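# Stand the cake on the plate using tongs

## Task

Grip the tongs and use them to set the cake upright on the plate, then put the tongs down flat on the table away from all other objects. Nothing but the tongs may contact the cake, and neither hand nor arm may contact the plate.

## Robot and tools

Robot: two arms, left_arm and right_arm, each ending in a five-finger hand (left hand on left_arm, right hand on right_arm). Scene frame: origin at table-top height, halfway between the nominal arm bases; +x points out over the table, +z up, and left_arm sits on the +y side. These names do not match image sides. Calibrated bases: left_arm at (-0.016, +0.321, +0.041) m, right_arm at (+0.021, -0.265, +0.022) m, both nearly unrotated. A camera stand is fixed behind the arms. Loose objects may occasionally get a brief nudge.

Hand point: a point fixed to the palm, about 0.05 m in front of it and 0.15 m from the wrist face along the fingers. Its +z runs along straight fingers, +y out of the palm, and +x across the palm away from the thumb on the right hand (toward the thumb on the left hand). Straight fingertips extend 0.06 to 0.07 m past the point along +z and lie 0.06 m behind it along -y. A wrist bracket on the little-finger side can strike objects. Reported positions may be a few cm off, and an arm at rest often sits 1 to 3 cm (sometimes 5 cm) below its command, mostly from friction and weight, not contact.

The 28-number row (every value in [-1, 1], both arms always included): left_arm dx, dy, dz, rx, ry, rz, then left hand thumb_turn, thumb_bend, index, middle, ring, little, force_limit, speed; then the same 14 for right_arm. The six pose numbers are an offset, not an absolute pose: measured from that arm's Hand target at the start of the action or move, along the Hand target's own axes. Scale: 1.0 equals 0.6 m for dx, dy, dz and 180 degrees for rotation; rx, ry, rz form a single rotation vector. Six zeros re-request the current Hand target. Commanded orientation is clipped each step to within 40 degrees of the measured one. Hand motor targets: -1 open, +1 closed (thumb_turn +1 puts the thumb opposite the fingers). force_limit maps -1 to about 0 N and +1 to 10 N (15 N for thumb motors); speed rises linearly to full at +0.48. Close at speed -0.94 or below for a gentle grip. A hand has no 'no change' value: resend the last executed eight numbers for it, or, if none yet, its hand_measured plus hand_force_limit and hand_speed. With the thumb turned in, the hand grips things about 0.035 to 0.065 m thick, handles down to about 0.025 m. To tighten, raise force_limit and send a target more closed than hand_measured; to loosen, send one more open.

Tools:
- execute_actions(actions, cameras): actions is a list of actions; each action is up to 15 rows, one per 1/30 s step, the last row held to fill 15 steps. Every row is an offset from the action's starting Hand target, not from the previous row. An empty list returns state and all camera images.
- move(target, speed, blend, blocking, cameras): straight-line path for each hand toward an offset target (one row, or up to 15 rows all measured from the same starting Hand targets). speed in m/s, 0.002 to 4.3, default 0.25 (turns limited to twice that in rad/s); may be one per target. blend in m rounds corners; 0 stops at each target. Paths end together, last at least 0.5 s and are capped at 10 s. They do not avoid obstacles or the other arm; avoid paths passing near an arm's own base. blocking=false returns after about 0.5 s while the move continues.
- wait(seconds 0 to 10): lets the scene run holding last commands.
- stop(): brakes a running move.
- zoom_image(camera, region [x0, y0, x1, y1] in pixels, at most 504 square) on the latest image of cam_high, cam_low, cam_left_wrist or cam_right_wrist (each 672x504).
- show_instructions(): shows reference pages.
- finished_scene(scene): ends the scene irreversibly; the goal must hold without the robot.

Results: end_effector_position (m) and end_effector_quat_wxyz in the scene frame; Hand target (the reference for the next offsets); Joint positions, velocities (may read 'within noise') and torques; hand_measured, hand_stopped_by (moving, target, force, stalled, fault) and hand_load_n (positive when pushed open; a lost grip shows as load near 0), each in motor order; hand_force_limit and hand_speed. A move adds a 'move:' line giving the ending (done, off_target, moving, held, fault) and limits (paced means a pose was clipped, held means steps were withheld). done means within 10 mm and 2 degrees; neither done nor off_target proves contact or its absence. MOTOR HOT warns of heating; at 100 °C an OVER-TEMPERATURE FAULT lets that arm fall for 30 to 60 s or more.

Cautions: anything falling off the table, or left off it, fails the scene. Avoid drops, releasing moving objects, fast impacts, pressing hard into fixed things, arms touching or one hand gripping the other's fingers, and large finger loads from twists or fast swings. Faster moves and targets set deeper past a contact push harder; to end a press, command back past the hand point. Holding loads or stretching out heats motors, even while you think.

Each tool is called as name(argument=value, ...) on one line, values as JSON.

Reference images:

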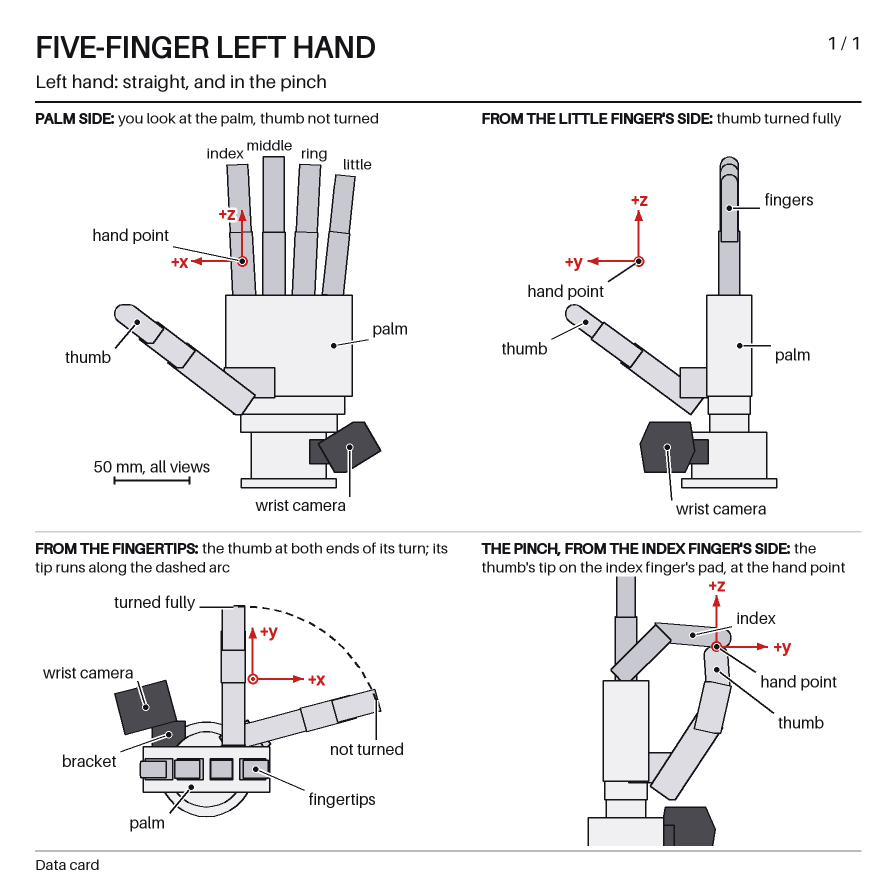

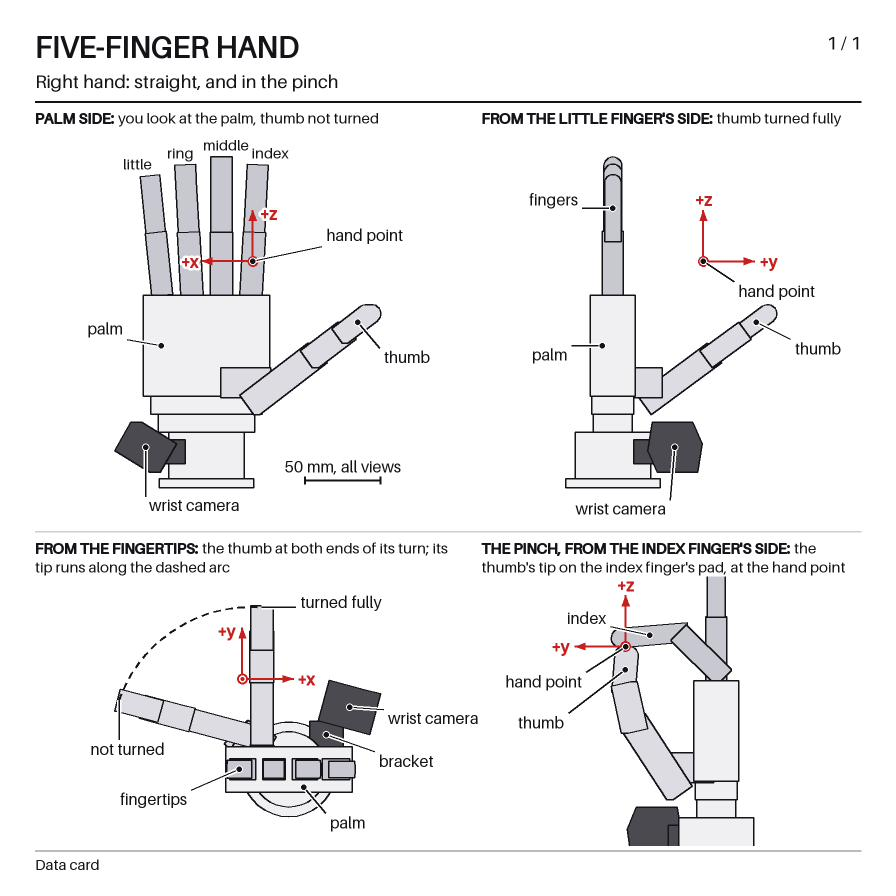

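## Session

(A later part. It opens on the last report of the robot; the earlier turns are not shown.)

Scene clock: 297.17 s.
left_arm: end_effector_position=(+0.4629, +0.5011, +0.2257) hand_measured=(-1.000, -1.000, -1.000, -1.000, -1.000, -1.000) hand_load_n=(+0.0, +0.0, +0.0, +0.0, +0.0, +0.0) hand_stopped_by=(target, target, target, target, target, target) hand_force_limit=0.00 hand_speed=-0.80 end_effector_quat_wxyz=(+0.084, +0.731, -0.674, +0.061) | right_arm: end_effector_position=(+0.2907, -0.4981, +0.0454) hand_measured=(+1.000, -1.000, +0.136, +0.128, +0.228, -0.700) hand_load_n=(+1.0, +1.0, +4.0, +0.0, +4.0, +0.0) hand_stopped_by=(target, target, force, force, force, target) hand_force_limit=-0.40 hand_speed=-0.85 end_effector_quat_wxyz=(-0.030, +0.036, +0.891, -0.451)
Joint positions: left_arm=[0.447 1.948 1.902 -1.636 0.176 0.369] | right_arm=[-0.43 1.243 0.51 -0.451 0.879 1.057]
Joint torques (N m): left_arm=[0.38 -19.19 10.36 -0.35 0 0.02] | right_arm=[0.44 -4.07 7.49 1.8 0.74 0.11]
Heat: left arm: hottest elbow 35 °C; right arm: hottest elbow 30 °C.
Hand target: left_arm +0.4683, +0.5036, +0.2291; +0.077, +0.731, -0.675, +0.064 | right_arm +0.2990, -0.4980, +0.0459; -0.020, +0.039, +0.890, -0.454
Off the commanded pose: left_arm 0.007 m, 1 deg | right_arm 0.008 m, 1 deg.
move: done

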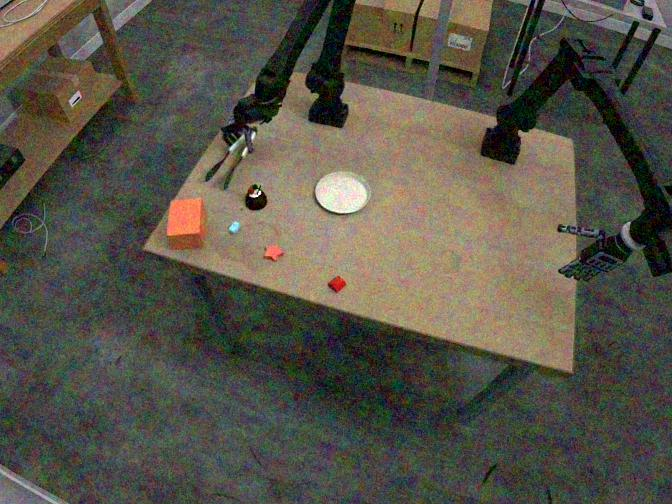

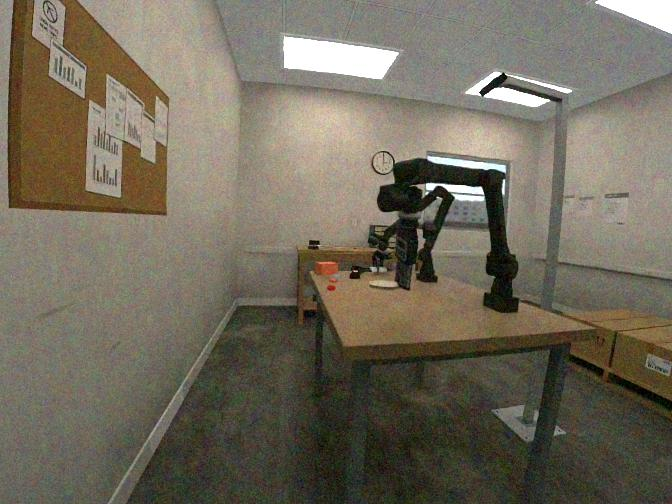

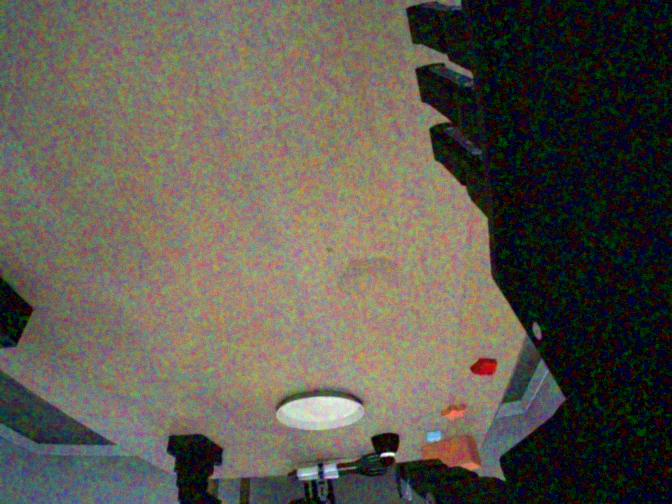

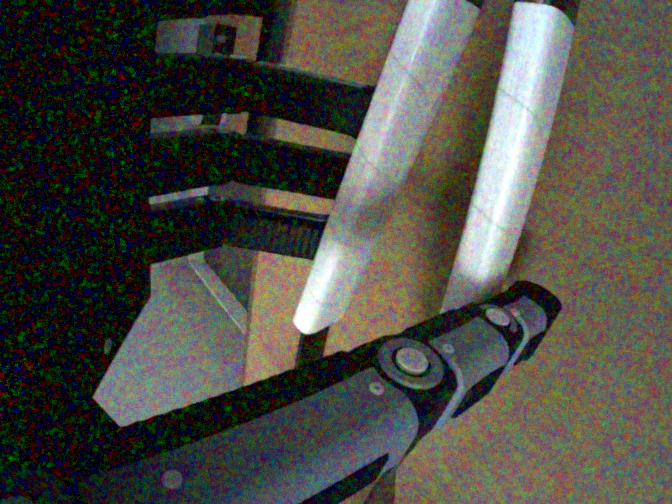

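move(target=[0,0,0,0,0,0,-1,-1,-1,-1,-1,-1,0,-0.8,0,-0.0405,-0.0294,0,0,0,1,-1,0.14,0.16,0.32,-0.7,-0.4,-0.85], speed=0.08, cameras=["all"])

zoom_image(camera="cam_high", region=[190, 90, 290, 190])

zoom_image(camera="cam_low", region=[345, 240, 395, 290])

zoom_image(camera="cam_left_wrist", region=[270, 420, 410, 504])

Scene clock: 314.83 s.
left_arm: end_effector_position=(+0.4629, +0.5011, +0.2257) hand_measured=(-1.000, -1.000, -1.000, -1.000, -1.000, -1.000) hand_load_n=(+0.0, -0.5, +0.0, +0.0, +0.0, +0.0) hand_stopped_by=(target, target, target, target, target, target) hand_force_limit=0.00 hand_speed=-0.80 end_effector_quat_wxyz=(+0.084, +0.731, -0.674, +0.061) | right_arm: end_effector_position=(+0.2788, -0.4930, +0.0561) hand_measured=(+1.000, -1.000, +0.136, +0.128, +0.228, -0.700) hand_load_n=(+1.0, +1.0, +5.0, +0.0, +3.0, +0.0) hand_stopped_by=(target, target, force, force, force, target) hand_force_limit=-0.40 hand_speed=-0.85 end_effector_quat_wxyz=(-0.042, +0.029, +0.893, -0.446)
Joint positions: left_arm=[0.447 1.948 1.902 -1.636 0.176 0.369] | right_arm=[-0.43 1.189 0.515 -0.54 0.879 1.058]
Joint torques (N m): left_arm=[0.26 -18.84 10.39 -0.35 0.03 0.03] | right_arm=[0.38 -5.6 10.67 0.55 0.73 0.09]
Heat: left arm: hottest elbow 35 °C; right arm: hottest elbow 30 °C.
Hand target: left_arm +0.4683, +0.5036, +0.2291; +0.077, +0.731, -0.675, +0.064 | right_arm +0.2989, -0.4980, +0.0759; -0.020, +0.039, +0.890, -0.454
Off the commanded pose: left_arm 0.007 m, 1 deg | right_arm 0.029 m, 3 deg.
move: off_target (right_arm)

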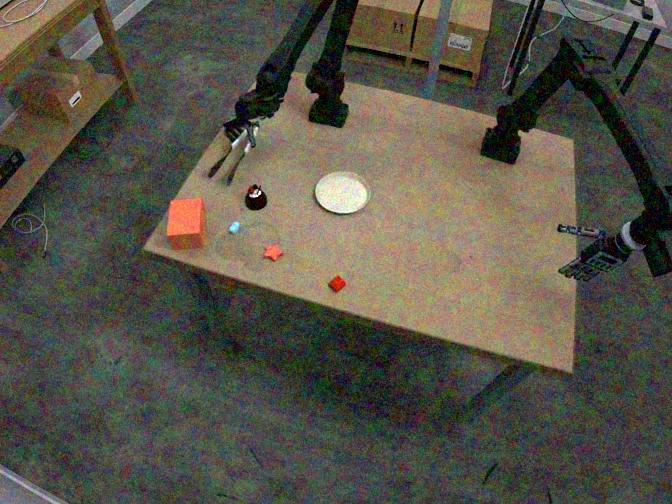

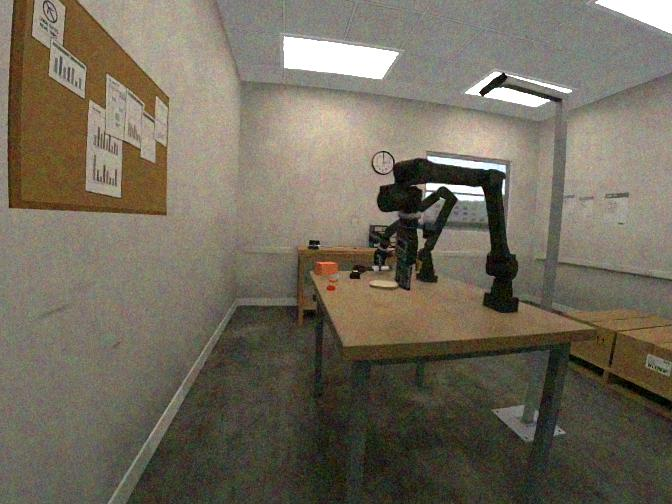

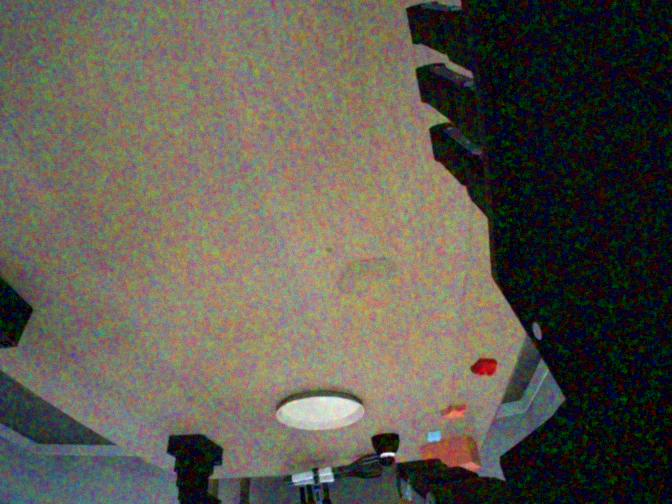

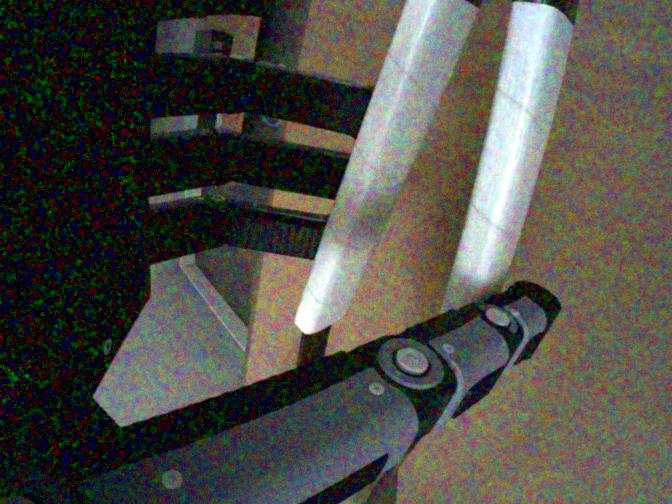

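Scaled by 5.040 from the camera's 672x504 image, which has a finer 960x720 frame.

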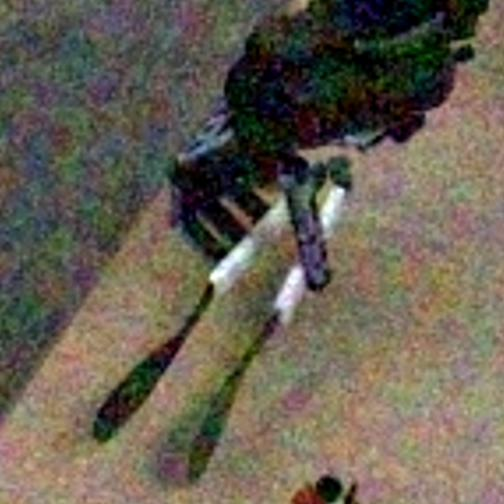

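Scaled by 10.080 from the camera's 672x504 image, which has a finer 960x720 frame.

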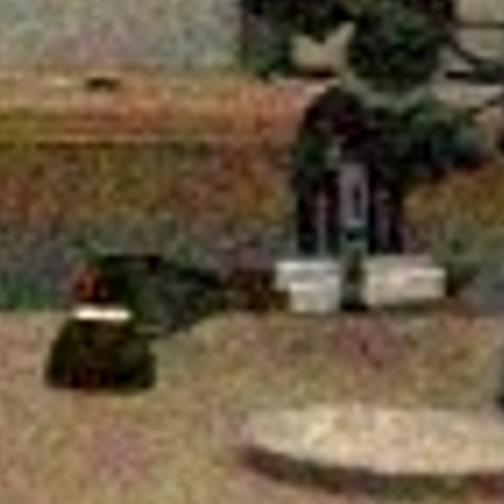

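Scaled by 3.600 from the camera's 672x504 image, which has a finer 960x720 frame.

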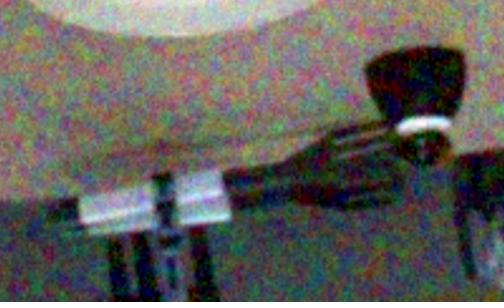

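move(target=[[0,0,0,0,0,0,-1,-1,-1,-1,-1,-1,0,-0.8,0,0,0,0,0,0,1,-1,0.06,0.07,0.16,-0.7,0.0,-0.85]], speed=0.08, cameras=["all"])

zoom_image(camera="cam_high", region=[190, 90, 290, 190])

zoom_image(camera="cam_left_wrist", region=[270, 420, 410, 504])

Scene clock: 323.90 s.
left_arm: end_effector_position=(+0.4629, +0.5011, +0.2257) hand_measured=(-1.000, -1.000, -1.000, -1.000, -1.000, -1.000) hand_load_n=(+0.0, +0.0, +0.0, +0.0, +0.0, +0.0) hand_stopped_by=(target, target, target, target, target, target) hand_force_limit=0.00 hand_speed=-0.80 end_effector_quat_wxyz=(+0.084, +0.731, -0.674, +0.061) | right_arm: end_effector_position=(+0.2788, -0.4930, +0.0562) hand_measured=(+1.000, -1.000, +0.058, +0.070, +0.160, -0.700) hand_load_n=(+0.0, +1.0, +5.5, +0.0, +1.5, +0.0) hand_stopped_by=(target, target, force, target, target, target) hand_force_limit=0.00 hand_speed=-0.85 end_effector_quat_wxyz=(-0.042, +0.029, +0.893, -0.447)
Joint positions: left_arm=[0.447 1.948 1.902 -1.636 0.176 0.369] | right_arm=[-0.43 1.189 0.515 -0.54 0.879 1.058]
Joint torques (N m): left_arm=[0.26 -18.84 10.4 -0.36 0.03 0] | right_arm=[0.38 -5.66 10.67 0.51 0.74 0.09]
Heat: left arm: hottest elbow 35 °C; right arm: hottest elbow 31 °C.
Hand target: left_arm +0.4683, +0.5036, +0.2291; +0.077, +0.731, -0.675, +0.064 | right_arm +0.2990, -0.4980, +0.0760; -0.020, +0.039, +0.890, -0.454
Off the commanded pose: left_arm 0.007 m, 1 deg | right_arm 0.029 m, 3 deg.
move: off_target (right_arm)

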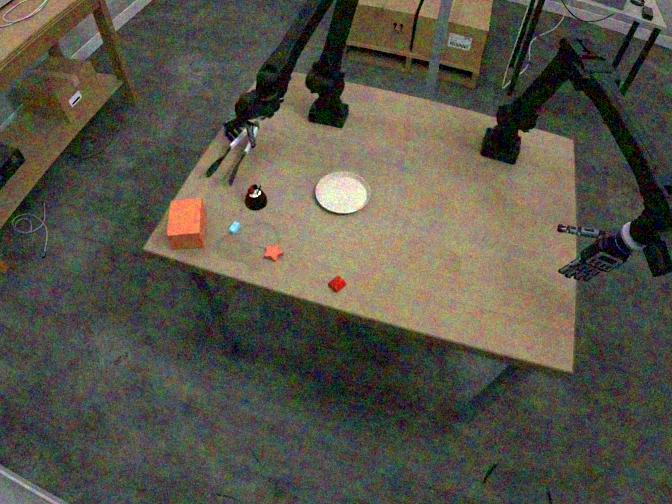

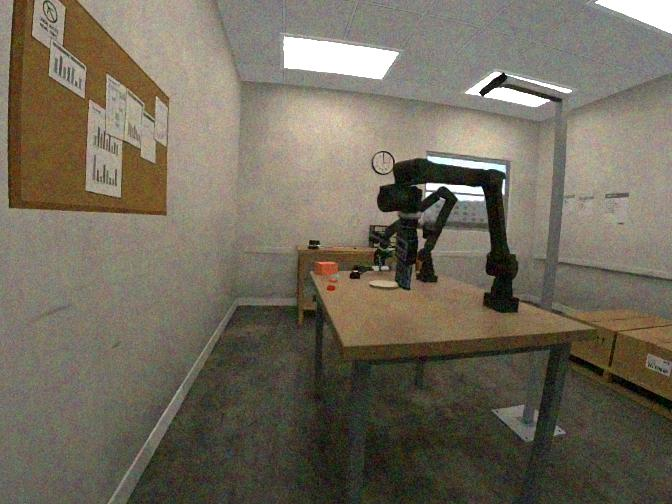

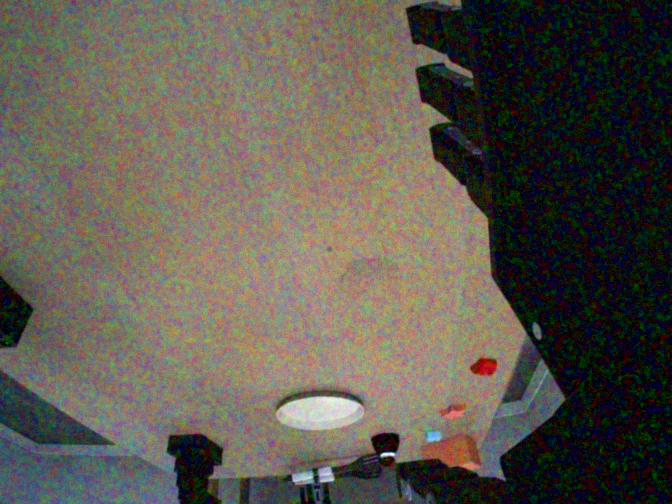

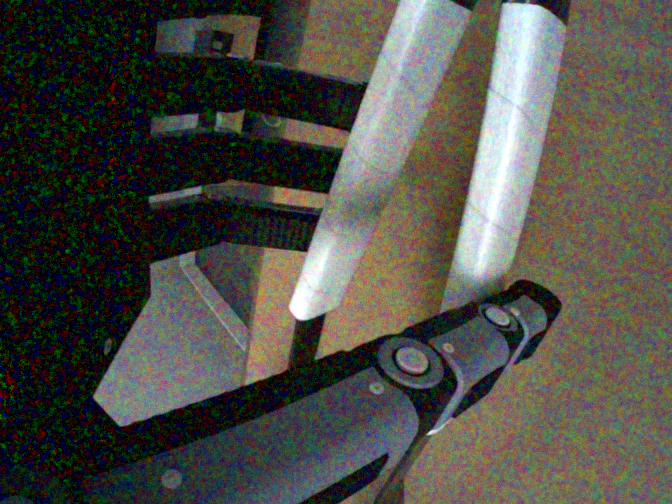

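Scaled by 5.040 from the camera's 672x504 image, which has a finer 960x720 frame.

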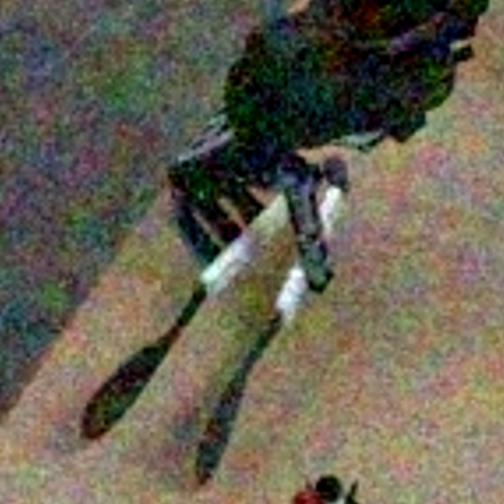

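Scaled by 3.600 from the camera's 672x504 image, which has a finer 960x720 frame.

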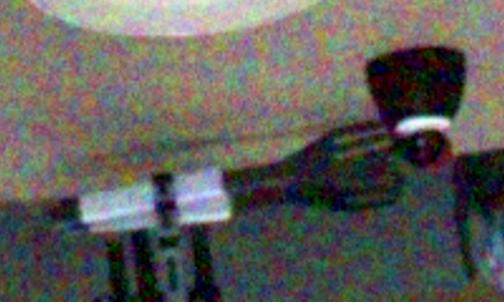

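move(target=[[0,0,0,0,0,0,-1,-1,-1,-1,-1,-1,0,-0.8,0.0498,0.0042,0.0084,0,-0.2271,-0.1647,1,-1,0.06,0.07,0.16,-0.7,0.0,-0.85],[0,0,0,0,0,0,-1,-1,-1,-1,-1,-1,0,-0.8,-0.0707,-0.0005,0.0292,0,-0.2271,-0.1647,1,-1,0.06,0.07,0.16,-0.7,0.0,-0.85]], speed=0.15, blend=0.02, cameras=["all"])

zoom_image(camera="cam_high", region=[200, 110, 300, 230])

zoom_image(camera="cam_left_wrist", region=[270, 420, 430, 504])

Scene clock: 337.30 s.
left_arm: end_effector_position=(+0.4629, +0.5011, +0.2257) hand_measured=(-1.000, -1.000, -1.000, -1.000, -1.000, -1.000) hand_load_n=(+0.0, +0.0, +0.0, +0.0, +0.0, +0.0) hand_stopped_by=(target, target, target, target, target, target) hand_force_limit=0.00 hand_speed=-0.80 end_effector_quat_wxyz=(+0.084, +0.731, -0.674, +0.061) | right_arm: end_effector_position=(+0.3172, -0.5021, +0.0466) hand_measured=(+1.000, -1.000, +0.058, +0.070, +0.160, -0.700) hand_load_n=(+0.0, +1.0, +5.0, +0.0, +2.0, +0.0) hand_stopped_by=(target, target, force, target, target, target) hand_force_limit=0.00 hand_speed=-0.85 end_effector_quat_wxyz=(+0.160, -0.353, +0.831, -0.398)
Joint positions: left_arm=[0.447 1.948 1.902 -1.636 0.176 0.369] | right_arm=[-0.761 1.156 0.394 0.076 0.036 0.01]
Joint torques (N m): left_arm=[0.44 -19.25 10.37 -0.34 0.02 0] | right_arm=[0.44 -3.49 10.95 2.95 0.13 0.18]
Heat: left arm: hottest elbow 35 °C; right arm: hottest elbow 31 °C.
Hand target: left_arm +0.4683, +0.5036, +0.2291; +0.077, +0.731, -0.675, +0.064 | right_arm +0.3399, -0.5161, +0.0660; +0.176, -0.344, +0.822, -0.419
Off the commanded pose: left_arm 0.007 m, 1 deg | right_arm 0.033 m, 3 deg.
move: off_target (right_arm)

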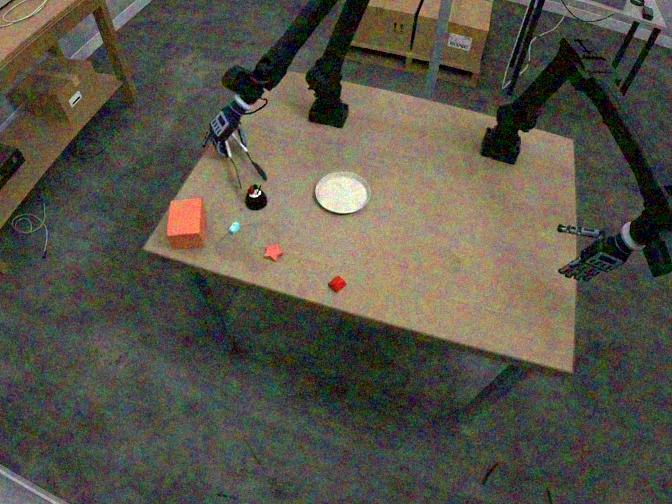

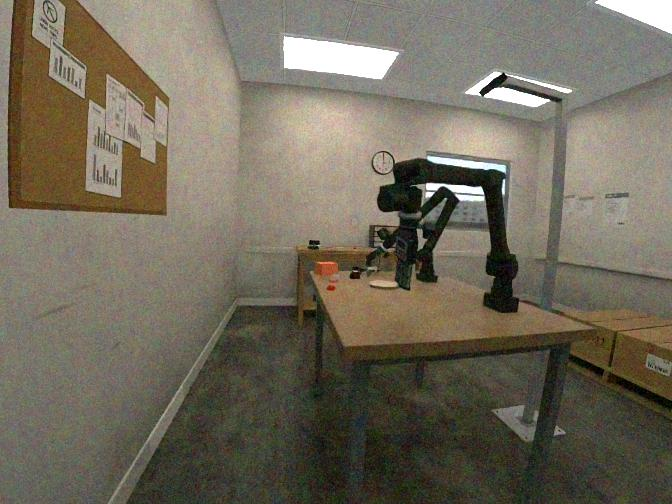

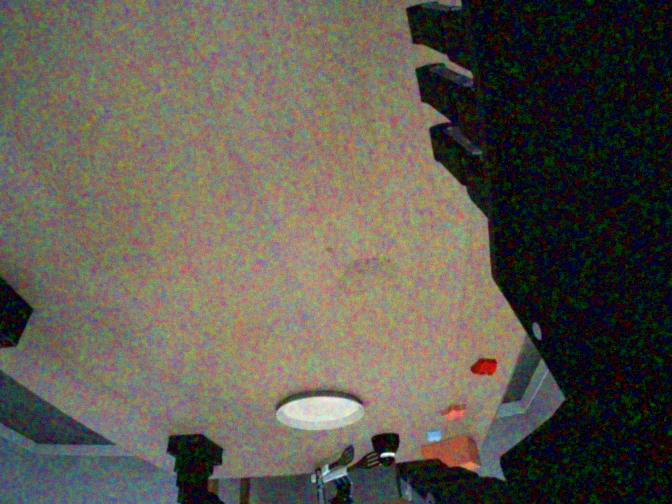

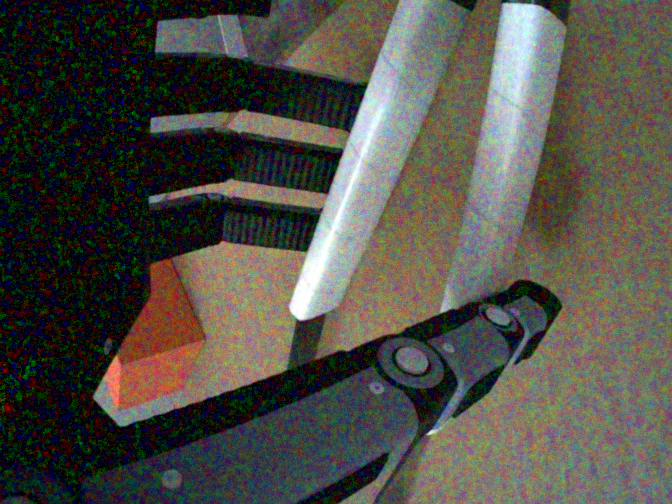

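Scaled by 4.200 from the camera's 672x504 image, which has a finer 960x720 frame.

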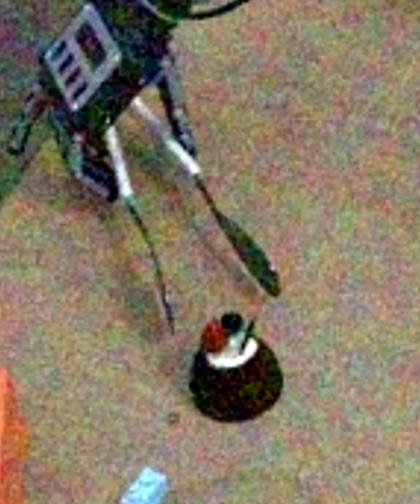

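Scaled by 3.150 from the camera's 672x504 image, which has a finer 960x720 frame.

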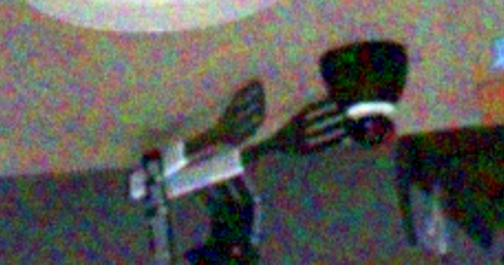

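zoom_image(camera="cam_low", region=[345, 245, 395, 295])

zoom_image(camera="cam_left_wrist", region=[310, 425, 410, 504])

Scaled by 10.080 from the camera's 672x504 image, which has a finer 960x720 frame.

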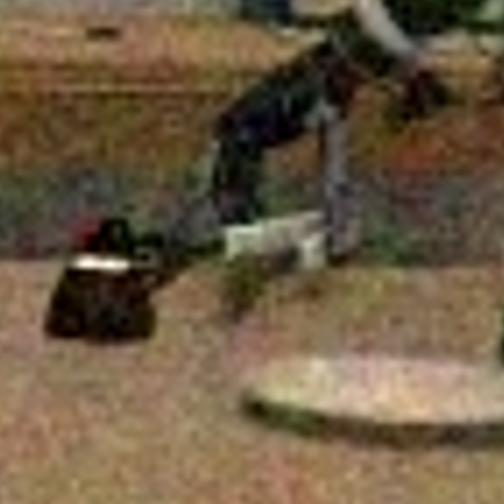

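Scaled by 5.040 from the camera's 672x504 image, which has a finer 960x720 frame.

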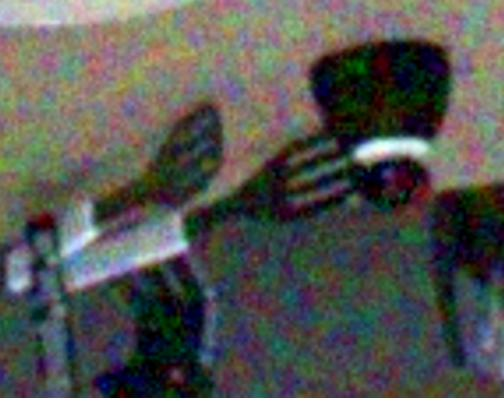

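move(target=[[0,0,0,0,0,0,-1,-1,-1,-1,-1,-1,0,-0.8,0,0,0,0,0,0,1,-1,0.0,0.02,0.1,-0.7,0.0,-0.85],[0,0,0,0,0,0,-1,-1,-1,-1,-1,-1,0,-0.8,-0.0542,-0.0072,0.01,0,0,0,1,-1,0.0,0.02,0.1,-0.7,0.0,-0.85]], speed=0.08, cameras=["all"])

zoom_image(camera="cam_high", region=[200, 120, 300, 220])

zoom_image(camera="cam_left_wrist", region=[310, 425, 410, 504])

Scene clock: 357.03 s.
left_arm: end_effector_position=(+0.4629, +0.5011, +0.2257) hand_measured=(-1.000, -1.000, -1.000, -1.000, -1.000, -1.000) hand_load_n=(+0.0, +0.0, +0.0, +0.0, +0.0, -0.5) hand_stopped_by=(target, target, target, target, target, target) hand_force_limit=0.00 hand_speed=-0.80 end_effector_quat_wxyz=(+0.084, +0.731, -0.674, +0.061) | right_arm: end_effector_position=(+0.3433, -0.4853, +0.0462) hand_measured=(+1.000, -1.000, +0.000, +0.020, +0.100, -0.700) hand_load_n=(-1.0, +1.0, +6.0, +0.5, +0.0, +0.0) hand_stopped_by=(target, target, force, target, target, target) hand_force_limit=0.00 hand_speed=-0.85 end_effector_quat_wxyz=(+0.158, -0.356, +0.830, -0.398)
Joint positions: left_arm=[0.447 1.948 1.902 -1.636 0.176 0.369] | right_arm=[-0.649 1.189 0.419 0.079 0.124 0.075]
Joint torques (N m): left_arm=[0.26 -19.43 10.4 -0.34 0.01 0] | right_arm=[0.32 -4.01 11.04 2.99 0.19 0.18]
Heat: left arm: hottest elbow 35 °C; right arm: hottest elbow 33 °C.
Hand target: left_arm +0.4683, +0.5036, +0.2291; +0.077, +0.731, -0.675, +0.064 | right_arm +0.3680, -0.4981, +0.0660; +0.176, -0.344, +0.822, -0.419
Off the commanded pose: left_arm 0.007 m, 1 deg | right_arm 0.034 m, 4 deg.
move: off_target (right_arm)

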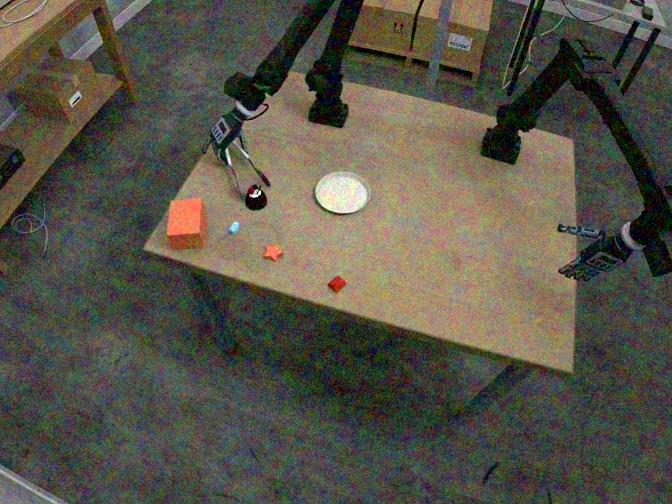

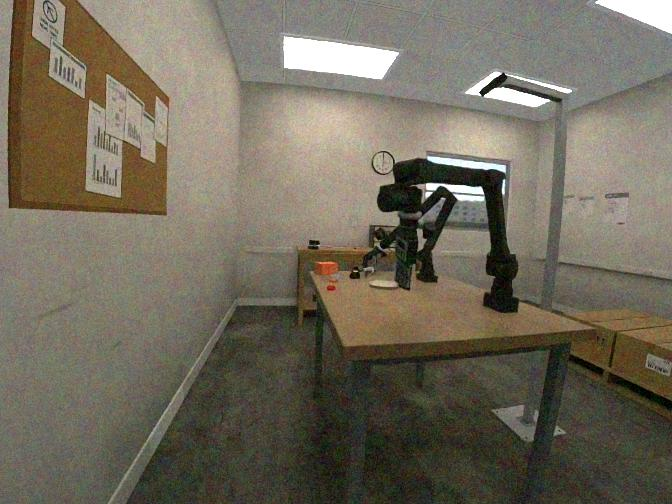

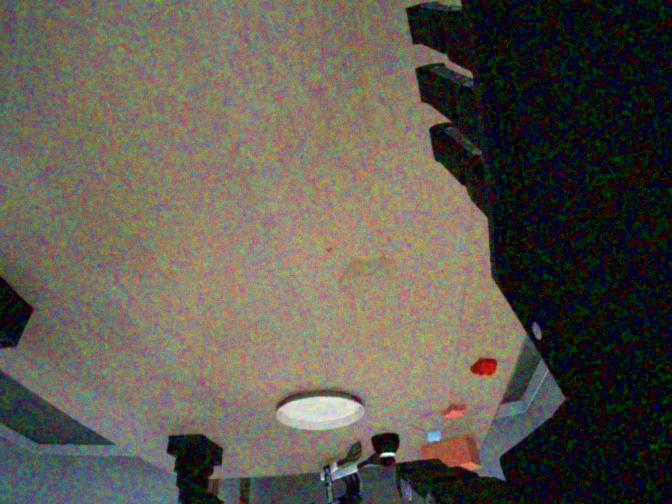

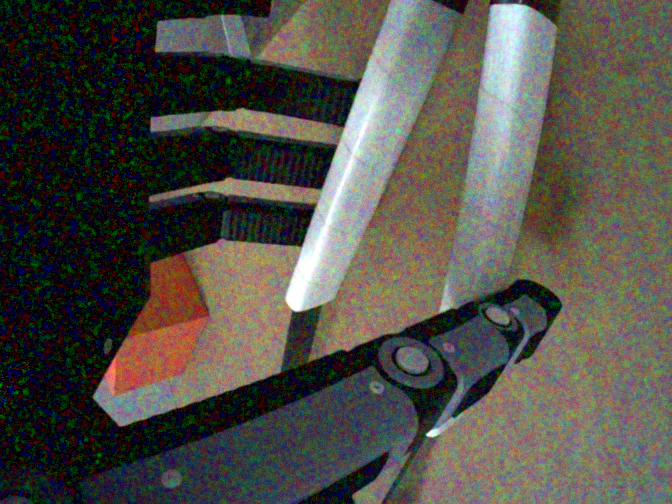

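Scaled by 5.040 from the camera's 672x504 image, which has a finer 960x720 frame.

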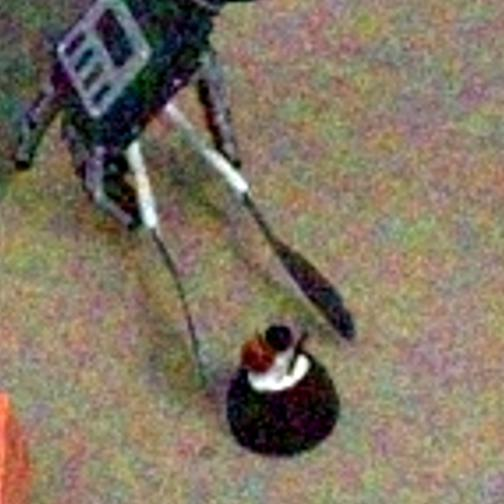

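Scaled by 5.040 from the camera's 672x504 image, which has a finer 960x720 frame.

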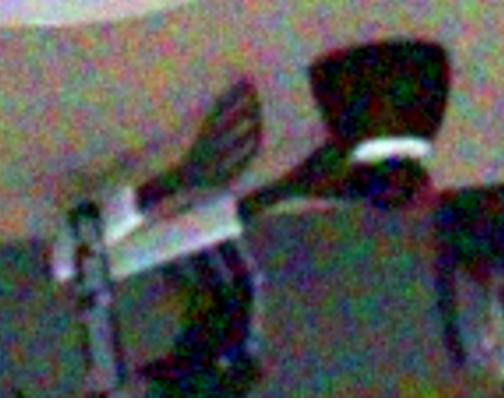

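move(target=[0,0,0,0,0,0,-1,-1,-1,-1,-1,-1,0,-0.8,-0.076,-0.0083,0.0115,0,0,0,1,-1,0.0,0.02,0.1,-0.7,0.0,-0.85], speed=0.06, cameras=["all"])

zoom_image(camera="cam_high", region=[200, 120, 300, 220])

zoom_image(camera="cam_left_wrist", region=[310, 425, 410, 504])

zoom_image(camera="cam_low", region=[345, 245, 395, 295])

Scene clock: 367.53 s.
left_arm: end_effector_position=(+0.4629, +0.5011, +0.2257) hand_measured=(-1.000, -1.000, -1.000, -1.000, -1.000, -1.000) hand_load_n=(+0.0, +0.0, +0.0, +0.0, +0.0, +0.0) hand_stopped_by=(target, target, target, target, target, target) hand_force_limit=0.00 hand_speed=-0.80 end_effector_quat_wxyz=(+0.084, +0.731, -0.674, +0.061) | right_arm: end_effector_position=(+0.3809, -0.4634, +0.0476) hand_measured=(+1.000, -1.000, +0.000, +0.020, +0.100, -0.700) hand_load_n=(-1.0, +1.0, +6.0, +0.5, +0.0, +0.0) hand_stopped_by=(target, target, force, target, target, target) hand_force_limit=0.00 hand_speed=-0.85 end_effector_quat_wxyz=(+0.157, -0.356, +0.829, -0.403)
Joint positions: left_arm=[0.447 1.948 1.902 -1.636 0.176 0.369] | right_arm=[-0.508 1.248 0.468 0.079 0.238 0.161]
Joint torques (N m): left_arm=[0.67 -19.14 10.41 -0.35 0 -0.01] | right_arm=[0.38 -4.78 10.91 2.69 0.28 0.18]
Heat: left arm: hottest elbow 36 °C; right arm: hottest elbow 34 °C.
Hand target: left_arm +0.4683, +0.5036, +0.2291; +0.077, +0.731, -0.675, +0.064 | right_arm +0.4061, -0.4716, +0.0660; +0.176, -0.344, +0.822, -0.419
Off the commanded pose: left_arm 0.007 m, 1 deg | right_arm 0.032 m, 3 deg.
move: off_target (right_arm)

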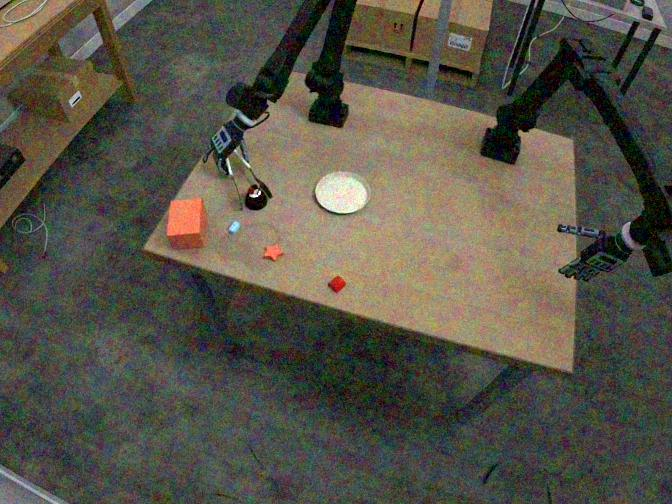

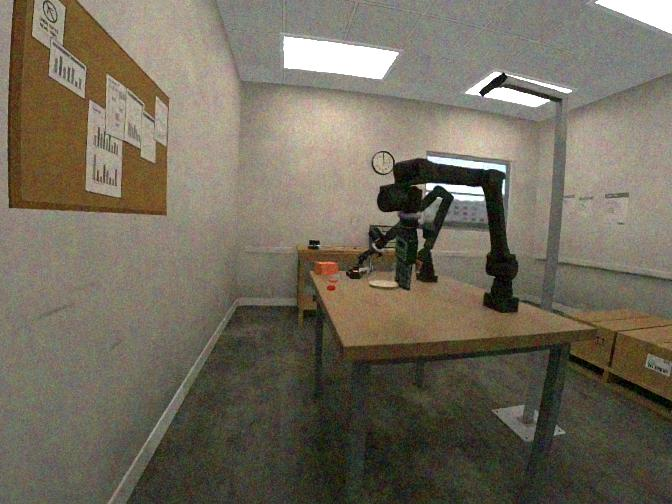

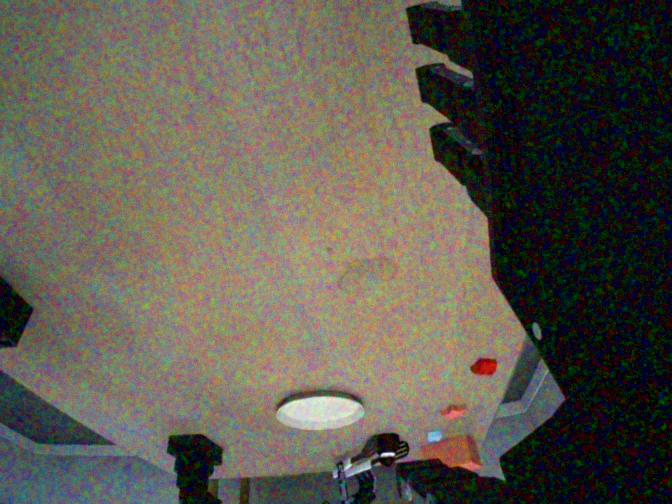

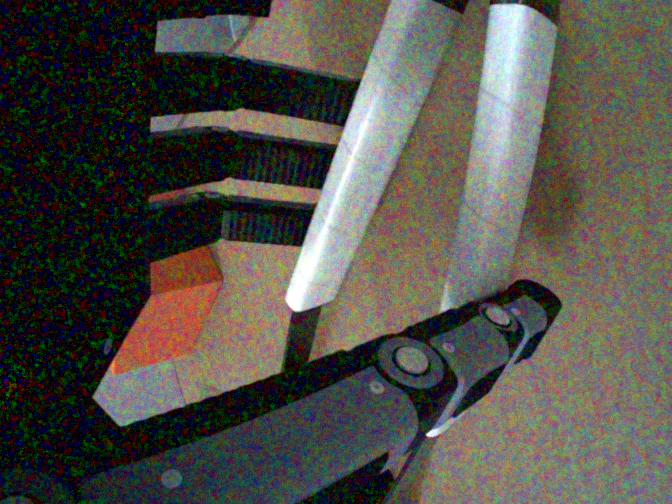

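Scaled by 5.040 from the camera's 672x504 image, which has a finer 960x720 frame.

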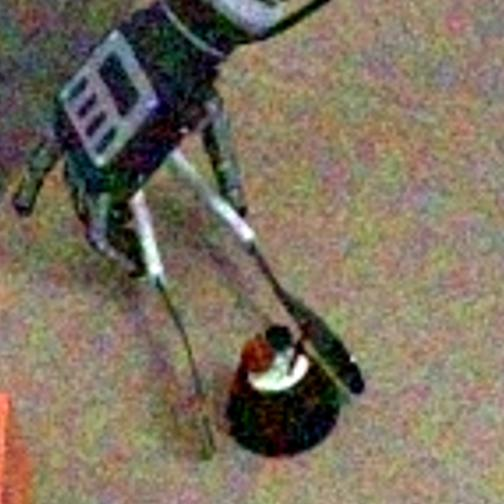

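Scaled by 5.040 from the camera's 672x504 image, which has a finer 960x720 frame.

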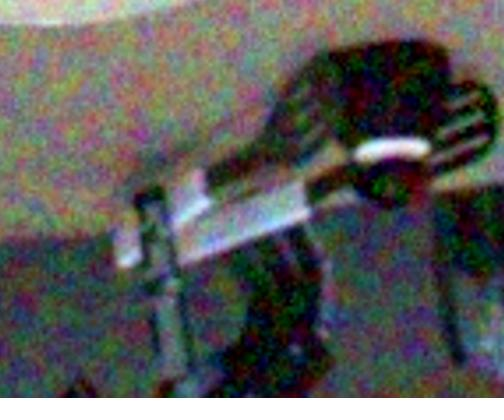

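Scaled by 10.080 from the camera's 672x504 image, which has a finer 960x720 frame.

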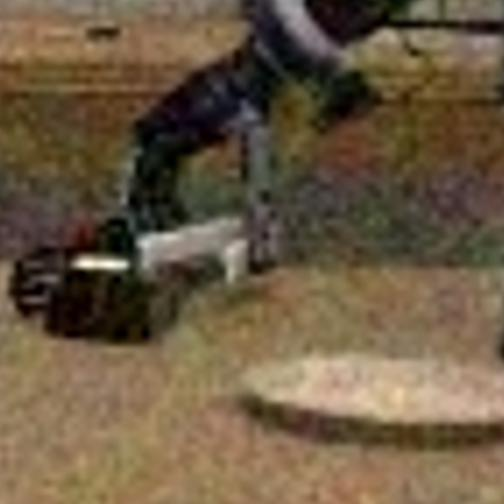

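move(target=[0,0,0,0,0,0,-1,-1,-1,-1,-1,-1,0,-0.8,0,0,0,0,0,0,1,-1,0.1,0.1,0.18,-0.7,0.7,-0.9], speed=0.06, cameras=["all"])

zoom_image(camera="cam_high", region=[200, 120, 300, 220])

zoom_image(camera="cam_left_wrist", region=[310, 425, 410, 504])

Scene clock: 375.00 s.
left_arm: end_effector_position=(+0.4629, +0.5011, +0.2257) hand_measured=(-1.000, -1.000, -1.000, -1.000, -1.000, -1.000) hand_load_n=(-0.5, -0.5, +0.0, +0.0, -0.5, +0.0) hand_stopped_by=(target, target, target, target, target, target) hand_force_limit=0.00 hand_speed=-0.80 end_effector_quat_wxyz=(+0.084, +0.731, -0.674, +0.061) | right_arm: end_effector_position=(+0.3809, -0.4632, +0.0474) hand_measured=(+1.000, -1.000, +0.098, +0.100, +0.180, -0.700) hand_load_n=(-1.5, +1.0, +6.5, +0.0, +2.0, +0.0) hand_stopped_by=(target, target, target, target, target, target) hand_force_limit=0.70 hand_speed=-0.90 end_effector_quat_wxyz=(+0.157, -0.356, +0.829, -0.402)
Joint positions: left_arm=[0.447 1.948 1.902 -1.636 0.176 0.369] | right_arm=[-0.508 1.249 0.468 0.079 0.238 0.162]
Joint torques (N m): left_arm=[0.56 -19.08 10.45 -0.35 -0.01 0.01] | right_arm=[0.38 -4.89 10.91 2.69 0.28 0.18]
Heat: left arm: hottest elbow 36 °C; right arm: hottest elbow 35 °C.
Hand target: left_arm +0.4683, +0.5036, +0.2291; +0.077, +0.731, -0.675, +0.064 | right_arm +0.4061, -0.4716, +0.0660; +0.176, -0.344, +0.822, -0.419
Off the commanded pose: left_arm 0.007 m, 1 deg | right_arm 0.032 m, 3 deg.
move: off_target (right_arm)

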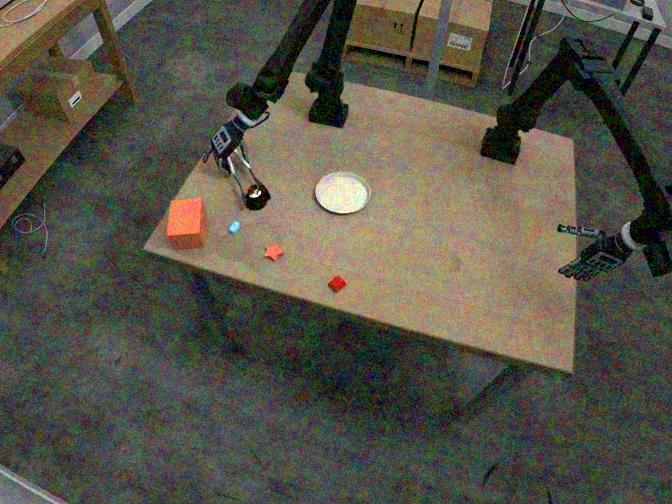

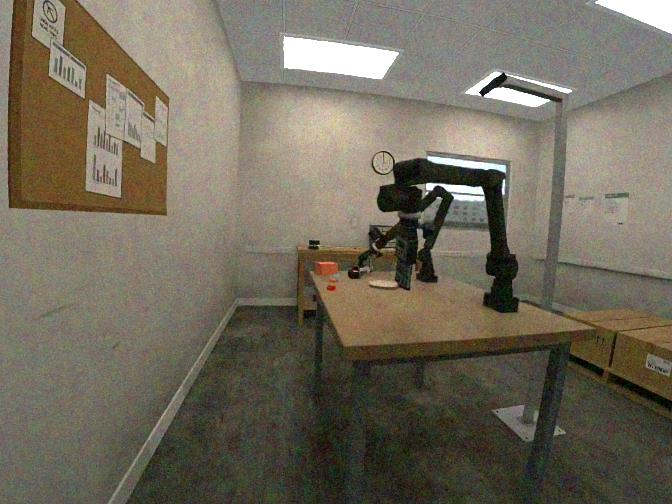

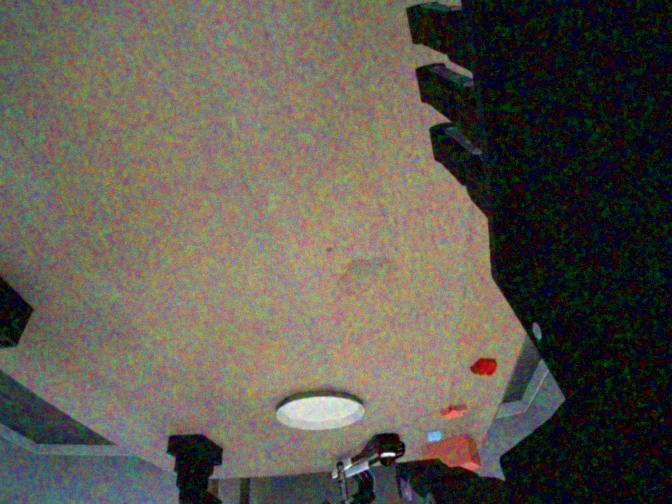

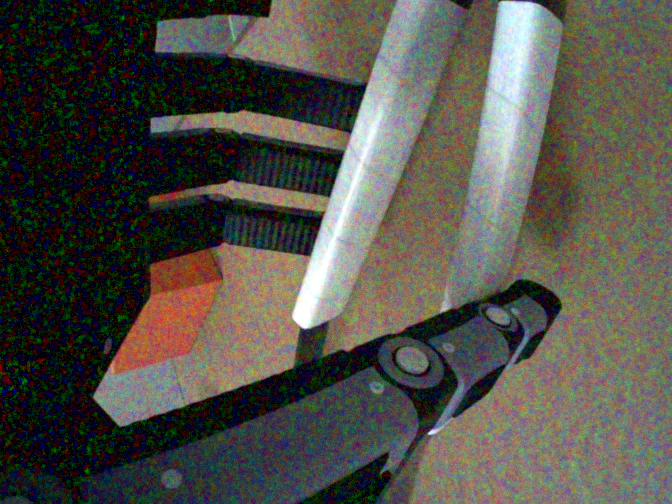

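Scaled by 5.040 from the camera's 672x504 image, which has a finer 960x720 frame.

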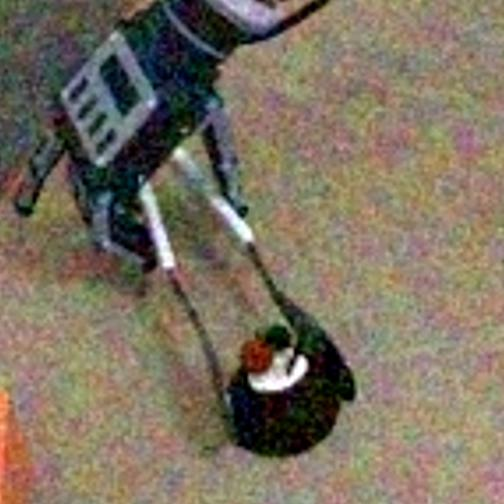

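Scaled by 5.040 from the camera's 672x504 image, which has a finer 960x720 frame.

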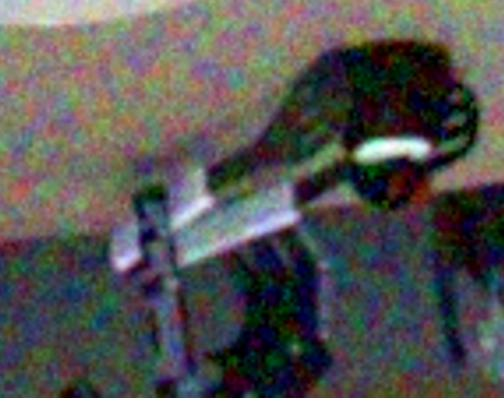

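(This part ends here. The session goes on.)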